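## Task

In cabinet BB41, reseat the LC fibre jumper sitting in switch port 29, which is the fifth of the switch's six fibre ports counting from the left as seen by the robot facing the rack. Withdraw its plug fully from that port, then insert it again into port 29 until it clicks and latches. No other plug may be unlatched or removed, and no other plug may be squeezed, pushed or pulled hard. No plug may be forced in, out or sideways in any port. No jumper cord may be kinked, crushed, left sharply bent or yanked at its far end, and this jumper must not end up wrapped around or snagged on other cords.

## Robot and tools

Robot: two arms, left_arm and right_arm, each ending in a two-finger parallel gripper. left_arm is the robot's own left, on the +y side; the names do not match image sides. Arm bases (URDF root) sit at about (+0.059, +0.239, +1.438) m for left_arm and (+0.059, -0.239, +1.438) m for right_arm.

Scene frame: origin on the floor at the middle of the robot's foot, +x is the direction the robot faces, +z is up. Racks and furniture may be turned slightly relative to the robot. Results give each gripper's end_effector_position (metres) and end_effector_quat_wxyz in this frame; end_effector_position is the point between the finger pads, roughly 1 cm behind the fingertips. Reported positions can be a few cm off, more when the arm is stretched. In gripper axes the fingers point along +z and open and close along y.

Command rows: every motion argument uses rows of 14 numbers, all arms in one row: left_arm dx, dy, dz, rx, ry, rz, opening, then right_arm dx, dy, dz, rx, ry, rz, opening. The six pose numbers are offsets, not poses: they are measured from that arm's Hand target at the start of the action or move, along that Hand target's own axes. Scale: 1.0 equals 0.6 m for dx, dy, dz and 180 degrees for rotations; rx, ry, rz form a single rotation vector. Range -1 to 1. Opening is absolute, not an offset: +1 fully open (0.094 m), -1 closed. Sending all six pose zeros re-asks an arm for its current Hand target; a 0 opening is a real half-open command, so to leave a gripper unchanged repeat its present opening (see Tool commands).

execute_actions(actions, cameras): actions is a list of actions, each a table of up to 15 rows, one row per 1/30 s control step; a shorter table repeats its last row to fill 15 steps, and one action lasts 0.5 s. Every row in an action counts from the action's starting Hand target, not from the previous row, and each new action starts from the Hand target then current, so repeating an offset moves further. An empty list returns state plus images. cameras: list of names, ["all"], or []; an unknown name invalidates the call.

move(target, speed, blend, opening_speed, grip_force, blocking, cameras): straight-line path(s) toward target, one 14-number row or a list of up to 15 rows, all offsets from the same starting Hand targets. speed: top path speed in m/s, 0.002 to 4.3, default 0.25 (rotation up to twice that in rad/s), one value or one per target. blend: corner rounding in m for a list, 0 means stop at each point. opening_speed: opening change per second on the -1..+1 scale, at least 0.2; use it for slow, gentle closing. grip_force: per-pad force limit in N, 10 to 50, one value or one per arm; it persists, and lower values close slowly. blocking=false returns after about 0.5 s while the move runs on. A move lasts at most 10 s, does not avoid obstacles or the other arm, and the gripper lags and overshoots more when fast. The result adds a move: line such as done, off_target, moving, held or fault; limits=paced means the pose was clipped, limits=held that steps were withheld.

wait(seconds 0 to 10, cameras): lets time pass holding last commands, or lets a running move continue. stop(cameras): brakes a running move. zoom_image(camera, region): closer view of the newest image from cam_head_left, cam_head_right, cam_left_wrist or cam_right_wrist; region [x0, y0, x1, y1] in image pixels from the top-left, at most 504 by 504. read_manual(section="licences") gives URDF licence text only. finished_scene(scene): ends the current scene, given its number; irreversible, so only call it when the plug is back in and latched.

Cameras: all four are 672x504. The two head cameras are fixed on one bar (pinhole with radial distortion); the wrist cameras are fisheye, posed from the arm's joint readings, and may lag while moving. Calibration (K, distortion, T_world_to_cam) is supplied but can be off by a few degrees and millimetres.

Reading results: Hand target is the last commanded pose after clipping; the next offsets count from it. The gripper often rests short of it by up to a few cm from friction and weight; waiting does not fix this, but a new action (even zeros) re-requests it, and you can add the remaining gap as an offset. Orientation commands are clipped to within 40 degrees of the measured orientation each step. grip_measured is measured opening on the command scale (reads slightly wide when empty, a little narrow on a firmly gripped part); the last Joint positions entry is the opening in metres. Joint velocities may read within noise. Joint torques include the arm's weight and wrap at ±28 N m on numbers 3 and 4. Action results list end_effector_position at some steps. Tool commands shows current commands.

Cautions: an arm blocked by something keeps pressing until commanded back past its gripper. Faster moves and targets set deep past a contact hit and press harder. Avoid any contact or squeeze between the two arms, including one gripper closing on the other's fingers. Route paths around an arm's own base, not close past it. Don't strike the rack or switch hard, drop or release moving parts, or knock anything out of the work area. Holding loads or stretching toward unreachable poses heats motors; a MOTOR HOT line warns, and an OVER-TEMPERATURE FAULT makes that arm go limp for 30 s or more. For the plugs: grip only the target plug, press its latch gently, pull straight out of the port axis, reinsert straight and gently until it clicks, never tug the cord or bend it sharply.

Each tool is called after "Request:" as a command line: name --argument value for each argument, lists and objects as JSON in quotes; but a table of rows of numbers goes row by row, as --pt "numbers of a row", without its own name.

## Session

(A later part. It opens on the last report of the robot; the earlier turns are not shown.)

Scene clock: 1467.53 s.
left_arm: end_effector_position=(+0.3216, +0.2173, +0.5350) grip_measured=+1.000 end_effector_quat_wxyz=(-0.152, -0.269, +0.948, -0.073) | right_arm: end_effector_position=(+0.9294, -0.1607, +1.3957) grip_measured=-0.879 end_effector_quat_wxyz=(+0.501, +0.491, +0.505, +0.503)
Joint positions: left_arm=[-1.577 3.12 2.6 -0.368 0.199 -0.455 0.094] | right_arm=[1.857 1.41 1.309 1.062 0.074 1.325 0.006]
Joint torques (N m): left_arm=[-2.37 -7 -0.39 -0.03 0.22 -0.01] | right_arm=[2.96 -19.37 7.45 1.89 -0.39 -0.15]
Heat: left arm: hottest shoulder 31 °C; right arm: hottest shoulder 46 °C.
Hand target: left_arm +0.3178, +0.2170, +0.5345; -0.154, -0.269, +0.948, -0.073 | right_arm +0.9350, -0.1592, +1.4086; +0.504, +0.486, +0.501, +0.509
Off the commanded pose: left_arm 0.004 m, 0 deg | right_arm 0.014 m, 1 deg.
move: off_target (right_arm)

Request:
move --target '[0,0,0,0,0,0,1,-0.0135,0.001,0.0,0.0,-0.001,0,-1]' --speed 0.03

Scene clock: 1477.80 s.
left_arm: end_effector_position=(+0.3216, +0.2173, +0.5350) grip_measured=+1.000 end_effector_quat_wxyz=(-0.152, -0.269, +0.948, -0.073) | right_arm: end_effector_position=(+0.9295, -0.1614, +1.3949) grip_measured=-0.879 end_effector_quat_wxyz=(+0.500, +0.490, +0.507, +0.503)
Joint positions: left_arm=[-1.577 3.12 2.6 -0.368 0.199 -0.455 0.094] | right_arm=[1.853 1.41 1.309 1.06 0.068 1.325 0.006]
Joint torques (N m): left_arm=[-2.32 -6.95 -0.35 -0.09 0.2 -0.01] | right_arm=[1.85 -20.01 7.1 1.84 -0.4 -0.03]
Heat: left arm: hottest shoulder 31 °C; right arm: hottest shoulder 46 °C.
Hand target: left_arm +0.3178, +0.2170, +0.5345; -0.154, -0.269, +0.948, -0.073 | right_arm +0.9352, -0.1673, +1.4093; +0.505, +0.487, +0.500, +0.508
Off the commanded pose: left_arm 0.004 m, 0 deg | right_arm 0.017 m, 1 deg.
move: off_target (right_arm)

Request:
move --target '[0,0,0,0,0,0,1,-0.002,0.002,0.0,0.0,-0.005,0,-1]' --speed 0.03

Scene clock: 1490.80 s.
left_arm: end_effector_position=(+0.3216, +0.2173, +0.5350) grip_measured=+1.000 end_effector_quat_wxyz=(-0.152, -0.269, +0.948, -0.073) | right_arm: end_effector_position=(+0.9295, -0.1629, +1.3946) grip_measured=-0.879 end_effector_quat_wxyz=(+0.502, +0.492, +0.506, +0.500)
Joint positions: left_arm=[-1.577 3.12 2.6 -0.368 0.199 -0.455 0.094] | right_arm=[1.853 1.41 1.309 1.06 0.077 1.325 0.006]
Joint torques (N m): left_arm=[-2.61 -7 -0.31 -0.02 0.2 0.01] | right_arm=[2.08 -19.96 7.06 1.89 -0.09 -0.05]
Heat: left arm: hottest shoulder 31 °C; right arm: hottest shoulder 46 °C.
Hand target: left_arm +0.3178, +0.2170, +0.5345; -0.154, -0.269, +0.948, -0.073 | right_arm +0.9351, -0.1684, +1.4105; +0.509, +0.491, +0.496, +0.504
Off the commanded pose: left_arm 0.004 m, 0 deg | right_arm 0.018 m, 1 deg.
move: off_target (right_arm)

Request:
move --target '[0,0,0,0,0,0,1,0.0,0.0,0.0225,0.0,0.0,0,-1]' --speed 0.03

Scene clock: 1498.50 s.
left_arm: end_effector_position=(+0.3216, +0.2173, +0.5350) grip_measured=+1.000 end_effector_quat_wxyz=(-0.152, -0.269, +0.948, -0.073) | right_arm: end_effector_position=(+0.9334, -0.1624, +1.3936) grip_measured=-0.879 end_effector_quat_wxyz=(+0.498, +0.495, +0.510, +0.497)
Joint positions: left_arm=[-1.577 3.12 2.6 -0.368 0.199 -0.455 0.094] | right_arm=[1.853 1.41 1.321 1.034 0.077 1.325 0.006]
Joint torques (N m): left_arm=[-2.61 -6.77 -0.25 -0.02 0.22 0.03] | right_arm=[2.02 -19.08 10 1.78 -0.12 -0.04]
Heat: left arm: hottest shoulder 31 °C; right arm: hottest shoulder 46 °C.
Hand target: left_arm +0.3178, +0.2170, +0.5345; -0.154, -0.269, +0.948, -0.073 | right_arm +0.9486, -0.1684, +1.4109; +0.509, +0.491, +0.496, +0.504
Off the commanded pose: left_arm 0.004 m, 0 deg | right_arm 0.024 m, 2 deg.
move: off_target (right_arm)

Request:
move --target '[0,0,0,0,0,0,1,0.0,0.0,0.0,-0.0125,0.0,0,-1]' --speed 0.03

Scene clock: 1510.17 s.
left_arm: end_effector_position=(+0.3216, +0.2173, +0.5350) grip_measured=+1.000 end_effector_quat_wxyz=(-0.152, -0.269, +0.948, -0.073) | right_arm: end_effector_position=(+0.9346, -0.1614, +1.3930) grip_measured=-0.879 end_effector_quat_wxyz=(+0.503, +0.490, +0.505, +0.503)
Joint positions: left_arm=[-1.577 3.12 2.6 -0.368 0.199 -0.455 0.094] | right_arm=[1.853 1.424 1.329 1.06 0.071 1.325 0.006]
Joint torques (N m): left_arm=[-2.02 -7.53 -0.31 -0.02 0.19 0] | right_arm=[1.85 -18.14 9.85 2.84 -0.36 -0.06]
Heat: left arm: hottest shoulder 31 °C; right arm: hottest shoulder 46 °C.
Hand target: left_arm +0.3178, +0.2170, +0.5345; -0.154, -0.269, +0.948, -0.073 | right_arm +0.9486, -0.1684, +1.4106; +0.519, +0.481, +0.486, +0.514
Off the commanded pose: left_arm 0.004 m, 0 deg | right_arm 0.024 m, 3 deg.
move: off_target (right_arm)

Request:
move --target '[0,0,0,0,0,0,1,0.0,0.03,-0.004,0.002,0.0,0,-1]' --speed 0.03

Scene clock: 1521.57 s.
left_arm: end_effector_position=(+0.3216, +0.2173, +0.5350) grip_measured=+1.000 end_effector_quat_wxyz=(-0.152, -0.269, +0.948, -0.073) | right_arm: end_effector_position=(+0.9355, -0.1627, +1.3982) grip_measured=-0.879 end_effector_quat_wxyz=(+0.504, +0.489, +0.503, +0.504)
Joint positions: left_arm=[-1.577 3.12 2.6 -0.368 0.199 -0.455 0.094] | right_arm=[1.853 1.417 1.329 1.058 0.072 1.325 0.006]
Joint torques (N m): left_arm=[-2.37 -6.89 -0.39 -0.05 0.22 -0.04] | right_arm=[2.49 -21.54 7.87 1.92 -0.1 -0.13]
Heat: left arm: hottest shoulder 31 °C; right arm: hottest shoulder 46 °C.
Hand target: left_arm +0.3178, +0.2170, +0.5345; -0.154, -0.269, +0.948, -0.073 | right_arm +0.9450, -0.1682, +1.4285; +0.517, +0.482, +0.488, +0.512
Off the commanded pose: left_arm 0.004 m, 0 deg | right_arm 0.032 m, 3 deg.
move: off_target (right_arm)

Request:
move --target '[0,0,0,0,0,0,1,-0.001,-0.018,0.013,0.007,0.0,0,-1]' --speed 0.03

Scene clock: 1532.37 s.
left_arm: end_effector_position=(+0.3216, +0.2173, +0.5350) grip_measured=+1.000 end_effector_quat_wxyz=(-0.152, -0.269, +0.948, -0.073) | right_arm: end_effector_position=(+0.9372, -0.1616, +1.3937) grip_measured=-0.879 end_effector_quat_wxyz=(+0.498, +0.493, +0.510, +0.499)
Joint positions: left_arm=[-1.577 3.12 2.6 -0.368 0.199 -0.455 0.094] | right_arm=[1.853 1.417 1.335 1.03 0.073 1.325 0.006]
Joint torques (N m): left_arm=[-1.85 -7.06 -0.4 -0.16 0.2 -0.01] | right_arm=[2.14 -19.78 9.96 1.8 -0.07 -0.05]
Heat: left arm: hottest shoulder 31 °C; right arm: hottest shoulder 48 °C.
Hand target: left_arm +0.3178, +0.2170, +0.5345; -0.154, -0.269, +0.948, -0.073 | right_arm +0.9535, -0.1689, +1.4182; +0.512, +0.488, +0.493, +0.507
Off the commanded pose: left_arm 0.004 m, 0 deg | right_arm 0.030 m, 3 deg.
move: off_target (right_arm)

Request:
move --target '[0,0,0,0,0,0,1,-0.001,0.024,-0.008,0.0,0.0,0,-1]' --speed 0.03

Scene clock: 1544.17 s.
left_arm: end_effector_position=(+0.3216, +0.2173, +0.5350) grip_measured=+1.000 end_effector_quat_wxyz=(-0.152, -0.269, +0.948, -0.073) | right_arm: end_effector_position=(+0.9380, -0.1624, +1.3951) grip_measured=-0.879 end_effector_quat_wxyz=(+0.497, +0.495, +0.512, +0.496)
Joint positions: left_arm=[-1.577 3.12 2.6 -0.368 0.199 -0.455 0.094] | right_arm=[1.853 1.41 1.335 1.015 0.076 1.325 0.006]
Joint velocities: left_arm=[within noise] | right_arm=[-0.024 -0.005 -0.046 -0.007 -0.022 0.051 0.001]
Joint torques (N m): left_arm=[-2.08 -6.77 -0.36 -0.03 0.19 -0.01] | right_arm=[2.55 -21.89 7.88 2.09 -0.02 -0.12]
Heat: left arm: hottest shoulder 31 °C; right arm: hottest shoulder 50 °C.
Hand target: left_arm +0.3178, +0.2170, +0.5345; -0.154, -0.269, +0.948, -0.073 | right_arm +0.9481, -0.1693, +1.4323; +0.512, +0.488, +0.493, +0.507
Off the commanded pose: left_arm 0.004 m, 0 deg | right_arm 0.039 m, 3 deg.
move: off_target (right_arm)

Request:
move --target '[0,0,0,0,0,0,1,-0.001,0.004,-0.008,-0.006,0.0,0,-1]' --speed 0.03

Scene clock: 1555.77 s.
left_arm: end_effector_position=(+0.3216, +0.2173, +0.5350) grip_measured=+1.000 end_effector_quat_wxyz=(-0.152, -0.269, +0.948, -0.073) | right_arm: end_effector_position=(+0.9379, -0.1624, +1.3953) grip_measured=-0.879 end_effector_quat_wxyz=(+0.497, +0.495, +0.512, +0.496)
Joint positions: left_arm=[-1.577 3.12 2.6 -0.368 0.199 -0.455 0.094] | right_arm=[1.853 1.409 1.334 1.015 0.076 1.325 0.006]
Joint torques (N m): left_arm=[-2.14 -6.65 -0.31 -0.12 0.19 -0.02] | right_arm=[2.61 -21.83 6.87 3.03 -0.23 -0.12]
Heat: left arm: hottest shoulder 31 °C; right arm: hottest shoulder 49 °C.
Hand target: left_arm +0.3178, +0.2170, +0.5345; -0.154, -0.269, +0.948, -0.073 | right_arm +0.9432, -0.1700, +1.4348; +0.516, +0.483, +0.488, +0.511
Off the commanded pose: left_arm 0.004 m, 0 deg | right_arm 0.040 m, 4 deg.
move: off_target (right_arm)

Request:
move --target '[0,0,0,0,0,0,1,-0.001,-0.01,-0.022,0.0,0.0,0,-1]' --speed 0.03

Scene clock: 1562.00 s.
left_arm: end_effector_position=(+0.3216, +0.2173, +0.5350) grip_measured=+1.000 end_effector_quat_wxyz=(-0.152, -0.269, +0.948, -0.073) | right_arm: end_effector_position=(+0.9268, -0.1642, +1.3986) grip_measured=-0.879 end_effector_quat_wxyz=(+0.502, +0.492, +0.506, +0.500)
Joint positions: left_arm=[-1.577 3.12 2.6 -0.368 0.199 -0.455 0.094] | right_arm=[1.853 1.397 1.296 1.059 0.076 1.325 0.006]
Joint torques (N m): left_arm=[-1.96 -7.12 -0.43 -0.06 0.21 -0.03] | right_arm=[2.67 -21.6 6.34 2.81 -0.28 -0.1]
Heat: left arm: hottest shoulder 31 °C; right arm: hottest shoulder 48 °C.
Hand target: left_arm +0.3178, +0.2170, +0.5345; -0.154, -0.269, +0.948, -0.073 | right_arm +0.9304, -0.1706, +1.4281; +0.516, +0.483, +0.488, +0.511
Off the commanded pose: left_arm 0.004 m, 0 deg | right_arm 0.030 m, 3 deg.
move: off_target (right_arm)

Request:
execute_actions --actions '[[[0,0,0,0,0,0,1,0.018,0.0118,0.0243,0.0101,0,0,-1],[0,0,0,0,0,0,1,0.018,0.0118,0.0243,0.0101,0,0,-1],[0,0,0,0,0,0,1,0.018,0.0118,0.0243,0.0101,0,0,-1],[0,0,0,0,0,0,1,0.0028,-0.0452,-0.0061,-0.0013,0,0,-1],[0,0,0,0,0,0,1,0.0028,-0.0452,-0.0061,-0.0013,0,0,-1],[0,0,0,0,0,0,1,0.0028,-0.0452,-0.0061,-0.0013,0,0,-1],[0,0,0,0,0,0,1,0.0164,0.0058,0.0211,0.0089,0,0,-1],[0,0,0,0,0,0,1,0.0164,0.0058,0.0211,0.0089,0,0,-1],[0,0,0,0,0,0,1,0.0164,0.0058,0.0211,0.0089,0,0,-1],[0,0,0,0,0,0,1,0.0044,-0.0392,-0.0029,-0.0001,0,0,-1],[0,0,0,0,0,0,1,0.0044,-0.0392,-0.0029,-0.0001,0,0,-1],[0,0,0,0,0,0,1,0.0044,-0.0392,-0.0029,-0.0001,0,0,-1],[0,0,0,0,0,0,1,0.0148,-0.0002,0.0179,0.0077,0,0,-1],[0,0,0,0,0,0,1,0.0148,-0.0002,0.0179,0.0077,0,0,-1],[0,0,0,0,0,0,1,0.01,-0.0182,0.0083,0.0041,0,0,-1]],[[0,0,0,0,0,0,1,-0.0032,-0.012,-0.0064,-0.0024,0,0,-1],[0,0,0,0,0,0,1,-0.0032,-0.012,-0.0064,-0.0024,0,0,-1],[0,0,0,0,0,0,1,-0.0032,-0.012,-0.0064,-0.0024,0,0,-1],[0,0,0,0,0,0,1,0.0024,0.009,0.0048,0.0018,0,0,-1],[0,0,0,0,0,0,1,0.0024,0.009,0.0048,0.0018,0,0,-1],[0,0,0,0,0,0,1,0.0024,0.009,0.0048,0.0018,0,0,-1],[0,0,0,0,0,0,1,-0.0016,-0.006,-0.0032,-0.0012,0,0,-1],[0,0,0,0,0,0,1,-0.0016,-0.006,-0.0032,-0.0012,0,0,-1],[0,0,0,0,0,0,1,-0.0016,-0.006,-0.0032,-0.0012,0,0,-1],[0,0,0,0,0,0,1,0.0008,0.003,0.0016,0.0006,0,0,-1],[0,0,0,0,0,0,1,0.0008,0.003,0.0016,0.0006,0,0,-1],[0,0,0,0,0,0,1,0,0,0,0,0,0,-1]]]'

Scene clock: 1589.60 s.
left_arm: end_effector_position=(+0.3216, +0.2173, +0.5350) grip_measured=+1.000 end_effector_quat_wxyz=(-0.152, -0.269, +0.948, -0.073) | right_arm: end_effector_position=(+0.9267, -0.1641, +1.3999) grip_measured=-0.879 end_effector_quat_wxyz=(+0.503, +0.493, +0.504, +0.500)
Joint positions: left_arm=[-1.577 3.12 2.6 -0.368 0.199 -0.455 0.094] | right_arm=[1.856 1.396 1.296 1.061 0.082 1.324 0.006]
Joint torques (N m): left_arm=[-2.26 -7 -0.39 0.01 0.22 0] | right_arm=[3.08 -18.84 8.53 2.4 -0.23 -0.17]
Heat: left arm: hottest shoulder 31 °C; right arm: hottest shoulder 48 °C.
Hand target: left_arm +0.3178, +0.2170, +0.5345; -0.154, -0.269, +0.948, -0.073 | right_arm +0.9360, -0.1648, +1.4173; +0.513, +0.486, +0.492, +0.508
Off the commanded pose: left_arm 0.004 m, 0 deg | right_arm 0.020 m, 2 deg.
Step readings (end_effector_position of left_arm | right_arm):
0: (+0.3216, +0.2173, +0.5350) | (+0.9267, -0.1642, +1.3984)
1: (+0.3216, +0.2173, +0.5350) | (+0.9267, -0.1642, +1.3984)
2: (+0.3216, +0.2173, +0.5350) | (+0.9267, -0.1646, +1.3983)
4: (+0.3216, +0.2173, +0.5350) | (+0.9268, -0.1643, +1.3972)
8: (+0.3216, +0.2173, +0.5350) | (+0.9268, -0.1644, +1.4000)
15: (+0.3216, +0.2173, +0.5350) | (+0.9267, -0.1641, +1.3997)
16: (+0.3216, +0.2173, +0.5350) | (+0.9267, -0.1641, +1.3997)
17: (+0.3216, +0.2173, +0.5350) | (+0.9267, -0.1641, +1.3997)
19: (+0.3216, +0.2173, +0.5350) | (+0.9267, -0.1641, +1.3999)
23: (+0.3216, +0.2173, +0.5350) | (+0.9267, -0.1641, +1.3999)
30: (+0.3216, +0.2173, +0.5350) | (+0.9267, -0.1641, +1.3999)

Request:
move --pt "0 0 0 0 0 0 1 0.0035 0 0 0 0 0 -1" --pt "0 0 0 0 0 0 1 0.0035 -0.0130 0.0075 0 0 0 -1" --speed 0.02

Scene clock: 1604.57 s.
left_arm: end_effector_position=(+0.3216, +0.2173, +0.5350) grip_measured=+1.000 end_effector_quat_wxyz=(-0.152, -0.269, +0.948, -0.073) | right_arm: end_effector_position=(+0.9273, -0.1624, +1.3929) grip_measured=-0.879 end_effector_quat_wxyz=(+0.501, +0.495, +0.506, +0.498)
Joint positions: left_arm=[-1.577 3.12 2.6 -0.368 0.199 -0.455 0.094] | right_arm=[1.856 1.409 1.302 1.061 0.082 1.324 0.006]
Joint torques (N m): left_arm=[-2.49 -7.41 -0.46 -0.1 0.21 -0.01] | right_arm=[2.49 -18.08 9.74 2.39 -0.25 -0.13]
Heat: left arm: hottest shoulder 31 °C; right arm: hottest shoulder 47 °C.
Hand target: left_arm +0.3178, +0.2170, +0.5345; -0.154, -0.269, +0.948, -0.073 | right_arm +0.9409, -0.1628, +1.4097; +0.513, +0.486, +0.492, +0.508
Off the commanded pose: left_arm 0.004 m, 0 deg | right_arm 0.022 m, 3 deg.
move: off_target (right_arm)

Request:
move --target '[0,0,0,0,0,0,1,0.0,0.006,0.011,0.003,0,0,-1]' --speed 0.02

Scene clock: 1614.20 s.
left_arm: end_effector_position=(+0.3216, +0.2173, +0.5350) grip_measured=+1.000 end_effector_quat_wxyz=(-0.152, -0.269, +0.948, -0.073) | right_arm: end_effector_position=(+0.9331, -0.1627, +1.3966) grip_measured=-0.879 end_effector_quat_wxyz=(+0.501, +0.494, +0.506, +0.499)
Joint positions: left_arm=[-1.577 3.12 2.6 -0.368 0.199 -0.455 0.094] | right_arm=[1.856 1.409 1.32 1.045 0.082 1.324 0.006]
Joint torques (N m): left_arm=[-2.26 -7.24 -0.24 -0.16 0.22 0.02] | right_arm=[3.02 -18.73 9.91 1.92 -0.13 -0.15]
Heat: left arm: hottest shoulder 31 °C; right arm: hottest shoulder 48 °C.
Hand target: left_arm +0.3178, +0.2170, +0.5345; -0.154, -0.269, +0.948, -0.073 | right_arm +0.9472, -0.1627, +1.4134; +0.511, +0.489, +0.494, +0.506
Off the commanded pose: left_arm 0.004 m, 0 deg | right_arm 0.022 m, 2 deg.
move: off_target (right_arm)

Request:
move --target '[0,0,0,0,0,0,1,0.0,-0.003,0.0055,0.0,0,0,-1]' --speed 0.02

Scene clock: 1620.37 s.
left_arm: end_effector_position=(+0.3216, +0.2173, +0.5350) grip_measured=+1.000 end_effector_quat_wxyz=(-0.152, -0.269, +0.948, -0.073) | right_arm: end_effector_position=(+0.9365, -0.1627, +1.3979) grip_measured=-0.879 end_effector_quat_wxyz=(+0.502, +0.494, +0.505, +0.499)
Joint positions: left_arm=[-1.577 3.12 2.6 -0.368 0.199 -0.455 0.094] | right_arm=[1.856 1.412 1.331 1.039 0.082 1.324 0.006]
Joint torques (N m): left_arm=[-2.61 -7.18 -0.32 -0.09 0.18 0.01] | right_arm=[2.67 -18.67 10.14 1.88 -0.14 -0.14]
Heat: left arm: hottest shoulder 31 °C; right arm: hottest shoulder 49 °C.
Hand target: left_arm +0.3178, +0.2170, +0.5345; -0.154, -0.269, +0.948, -0.073 | right_arm +0.9506, -0.1627, +1.4119; +0.511, +0.489, +0.494, +0.506
Off the commanded pose: left_arm 0.004 m, 0 deg | right_arm 0.020 m, 2 deg.
move: off_target (right_arm)

Request:
execute_actions --actions '[]' --cameras '["cam_right_wrist"]'

Request:
zoom_image --camera "cam_right_wrist" --region '[305, 160, 365, 220]'

Request:
zoom_image --camera "cam_right_wrist" --region '[305, 195, 365, 255]'

Scene clock: 1630.10 s.
left_arm: end_effector_position=(+0.3216, +0.2173, +0.5350) grip_measured=+1.000 end_effector_quat_wxyz=(-0.152, -0.269, +0.948, -0.073) | right_arm: end_effector_position=(+0.9367, -0.1628, +1.3981) grip_measured=-0.879 end_effector_quat_wxyz=(+0.502, +0.494, +0.505, +0.499)
Joint positions: left_arm=[-1.577 3.12 2.6 -0.368 0.199 -0.455 0.094] | right_arm=[1.856 1.412 1.332 1.039 0.082 1.324 0.006]
Joint velocities: within noise
Joint torques (N m): left_arm=[-2.32 -7 -0.34 -0.08 0.18 0.01] | right_arm=[2.96 -18.67 10.03 1.84 -0.18 -0.13]
Heat: left arm: hottest shoulder 31 °C; right arm: hottest shoulder 50 °C.
Hand target: left_arm +0.3178, +0.2170, +0.5345; -0.154, -0.269, +0.948, -0.073 | right_arm +0.9507, -0.1628, +1.4120; +0.511, +0.489, +0.494, +0.506
Tool commands: left_gripper/opening=+1.0 right_gripper/opening=-1.0
Off the commanded pose: left_arm 0.004 m, 0 deg | right_arm 0.020 m, 2 deg.
camera_calibration:
cam_right_wrist: T_world_to_cam=[[0.00668209, -0.0270576, -0.999612, 1.3869], [-0.588043, 0.808418, -0.0258132, 0.722964], [0.808802, 0.587987, -0.0105091, -0.521716], [0, 0, 0, 1]] pos_world=[0.837831, -0.240168, 1.39954]
Images, in order (width x height): cam_right_wrist 672x504.

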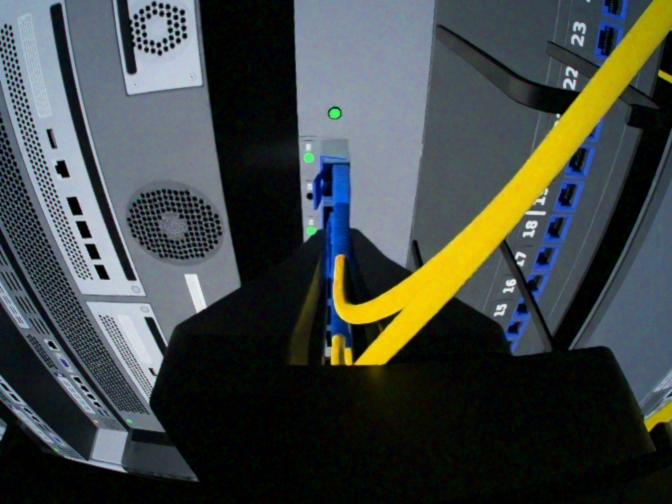

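Scaled by 8.400 from the camera's 672x504 image, which has a finer 960x720 frame.

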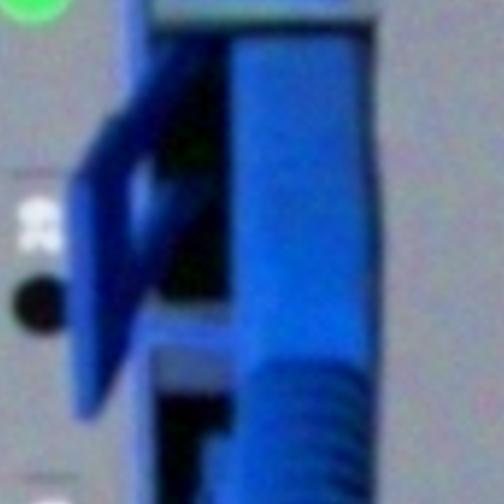

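Scaled by 8.400 from the camera's 672x504 image, which has a finer 960x720 frame.

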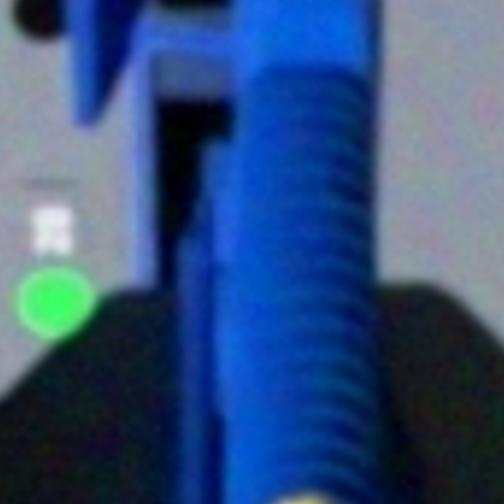

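Request:
move --target '[0,0,0,0,0,0,1,0.0,0,0,0.002,0,0,-1]' --speed 0.02

Scene clock: 1657.90 s.
left_arm: end_effector_position=(+0.3216, +0.2173, +0.5350) grip_measured=+1.000 end_effector_quat_wxyz=(-0.152, -0.269, +0.948, -0.073) | right_arm: end_effector_position=(+0.9367, -0.1624, +1.3963) grip_measured=-0.879 end_effector_quat_wxyz=(+0.500, +0.495, +0.507, +0.498)
Joint positions: left_arm=[-1.577 3.12 2.6 -0.368 0.199 -0.455 0.094] | right_arm=[1.856 1.412 1.332 1.032 0.082 1.324 0.006]
Joint torques (N m): left_arm=[-2.2 -7.3 -0.39 -0.12 0.21 -0.01] | right_arm=[2.84 -18.78 9.95 1.8 -0.1 -0.15]
Heat: left arm: hottest shoulder 31 °C; right arm: hottest shoulder 51 °C.
Hand target: left_arm +0.3178, +0.2170, +0.5345; -0.154, -0.269, +0.948, -0.073 | right_arm +0.9507, -0.1627, +1.4120; +0.509, +0.490, +0.496, +0.504
Off the commanded pose: left_arm 0.004 m, 0 deg | right_arm 0.021 m, 2 deg.
move: off_target (right_arm)

Request:
move --target '[0,0,0,0,0,0,1,-0.0085,0,0,0.0,0,0,-1]' --speed 0.02

Scene clock: 1665.17 s.
left_arm: end_effector_position=(+0.3216, +0.2173, +0.5350) grip_measured=+1.000 end_effector_quat_wxyz=(-0.152, -0.269, +0.948, -0.073) | right_arm: end_effector_position=(+0.9367, -0.1624, +1.3963) grip_measured=-0.879 end_effector_quat_wxyz=(+0.500, +0.495, +0.507, +0.498)
Joint positions: left_arm=[-1.577 3.12 2.6 -0.368 0.199 -0.455 0.094] | right_arm=[1.856 1.412 1.332 1.032 0.082 1.324 0.006]
Joint torques (N m): left_arm=[-2.2 -7.24 -0.38 -0.05 0.22 0.01] | right_arm=[2.26 -19.08 9.94 1.78 -0.33 -0.08]
Heat: left arm: hottest shoulder 31 °C; right arm: hottest shoulder 51 °C.
Hand target: left_arm +0.3178, +0.2170, +0.5345; -0.154, -0.269, +0.948, -0.073 | right_arm +0.9507, -0.1678, +1.4120; +0.509, +0.490, +0.496, +0.504
Off the commanded pose: left_arm 0.004 m, 0 deg | right_arm 0.022 m, 2 deg.
move: off_target (right_arm)

Request:
move --target '[0,0,0,0,0,0,1,-0.002,0,0,0.0,0,0,-1]' --speed 0.02

Scene clock: 1673.07 s.
left_arm: end_effector_position=(+0.3216, +0.2173, +0.5350) grip_measured=+1.000 end_effector_quat_wxyz=(-0.152, -0.269, +0.948, -0.073) | right_arm: end_effector_position=(+0.9367, -0.1627, +1.3962) grip_measured=-0.879 end_effector_quat_wxyz=(+0.500, +0.495, +0.507, +0.497)
Joint positions: left_arm=[-1.577 3.12 2.6 -0.368 0.199 -0.455 0.094] | right_arm=[1.855 1.412 1.332 1.032 0.082 1.324 0.006]
Joint torques (N m): left_arm=[-2.43 -7.3 -0.32 -0.09 0.21 0] | right_arm=[2.14 -18.9 9.69 1.77 -0.39 -0.04]
Heat: left arm: hottest shoulder 31 °C; right arm: hottest shoulder 51 °C.
Hand target: left_arm +0.3178, +0.2170, +0.5345; -0.154, -0.269, +0.948, -0.073 | right_arm +0.9507, -0.1690, +1.4121; +0.510, +0.490, +0.496, +0.504
Off the commanded pose: left_arm 0.004 m, 0 deg | right_arm 0.022 m, 2 deg.
move: off_target (right_arm)

Request:
move --target '[0,0,0,0,0,0,1,-0.0006,-0.0005,0.006,0.0,0,0,-1]' --speed 0.02

Scene clock: 1677.97 s.
left_arm: end_effector_position=(+0.3216, +0.2173, +0.5350) grip_measured=+1.000 end_effector_quat_wxyz=(-0.152, -0.269, +0.948, -0.073) | right_arm: end_effector_position=(+0.9377, -0.1629, +1.3963) grip_measured=-0.879 end_effector_quat_wxyz=(+0.500, +0.495, +0.508, +0.497)
Joint positions: left_arm=[-1.577 3.12 2.6 -0.368 0.199 -0.455 0.094] | right_arm=[1.854 1.412 1.335 1.027 0.081 1.325 0.006]
Joint torques (N m): left_arm=[-2.84 -7.18 -0.42 -0.09 0.21 -0.01] | right_arm=[2.02 -18.67 10.47 1.7 -0.37 -0.03]
Heat: left arm: hottest shoulder 31 °C; right arm: hottest shoulder 51 °C.
Hand target: left_arm +0.3178, +0.2170, +0.5345; -0.154, -0.269, +0.948, -0.073 | right_arm +0.9543, -0.1693, +1.4119; +0.509, +0.490, +0.496, +0.504
Off the commanded pose: left_arm 0.004 m, 0 deg | right_arm 0.024 m, 2 deg.
move: off_target (right_arm)

Request:
move --target '[0,0,0,0,0,0,1,-0.0006,0,0.007,0.0,0,0,-1]' --speed 0.02 --cameras '["cam_right_wrist"]'

Request:
zoom_image --camera "cam_right_wrist" --region '[305, 160, 365, 220]'

Request:
zoom_image --camera "cam_right_wrist" --region '[305, 195, 365, 255]'

Scene clock: 1691.50 s.
left_arm: end_effector_position=(+0.3216, +0.2173, +0.5350) grip_measured=+1.000 end_effector_quat_wxyz=(-0.152, -0.269, +0.948, -0.073) | right_arm: end_effector_position=(+0.9380, -0.1630, +1.3962) grip_measured=-0.879 end_effector_quat_wxyz=(+0.500, +0.495, +0.508, +0.497)
Joint positions: left_arm=[-1.577 3.12 2.6 -0.368 0.199 -0.455 0.094] | right_arm=[1.854 1.412 1.335 1.025 0.08 1.325 0.006]
Joint torques (N m): left_arm=[-2.43 -7.18 -0.34 -0.16 0.23 0] | right_arm=[1.2 -18.61 11.51 1.28 -0.38 -0.03]
Heat: left arm: hottest shoulder 31 °C; right arm: hottest shoulder 51 °C.
Hand target: left_arm +0.3178, +0.2170, +0.5345; -0.154, -0.269, +0.948, -0.073 | right_arm +0.9584, -0.1698, +1.4119; +0.509, +0.490, +0.496, +0.504
Off the commanded pose: left_arm 0.004 m, 0 deg | right_arm 0.027 m, 2 deg.
move: off_target (right_arm)
camera_calibration:
cam_right_wrist: T_world_to_cam=[[-0.00303098, -0.0284224, -0.999591, 1.39387], [-0.590494, 0.806765, -0.0211491, 0.719509], [0.807037, 0.590188, -0.0192285, -0.508467], [0, 0, 0, 1]] pos_world=[0.839442, -0.240766, 1.39874]
Images, in order (width x height): cam_right_wrist 672x504.

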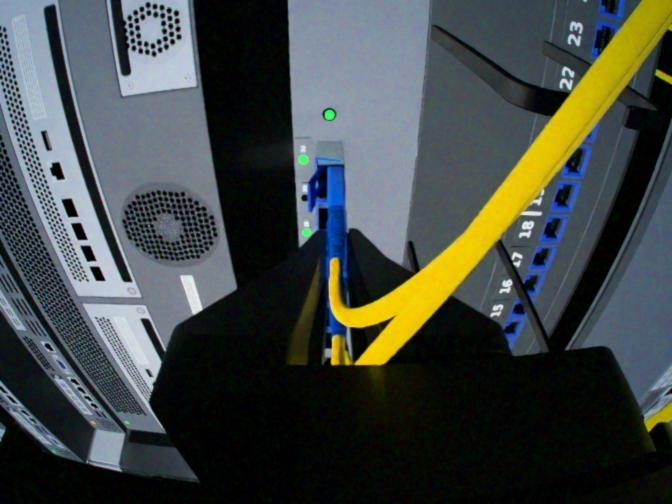

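Scaled by 8.400 from the camera's 672x504 image, which has a finer 960x720 frame.

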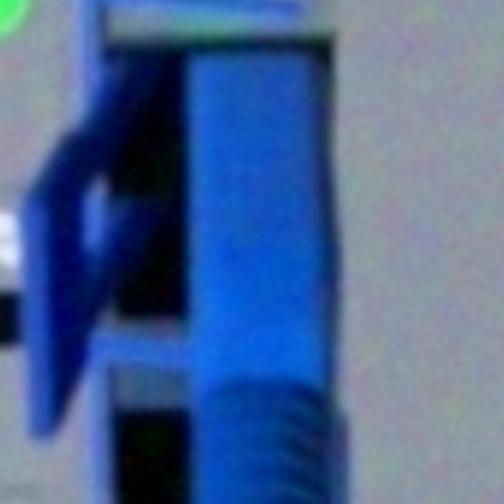

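Scaled by 8.400 from the camera's 672x504 image, which has a finer 960x720 frame.

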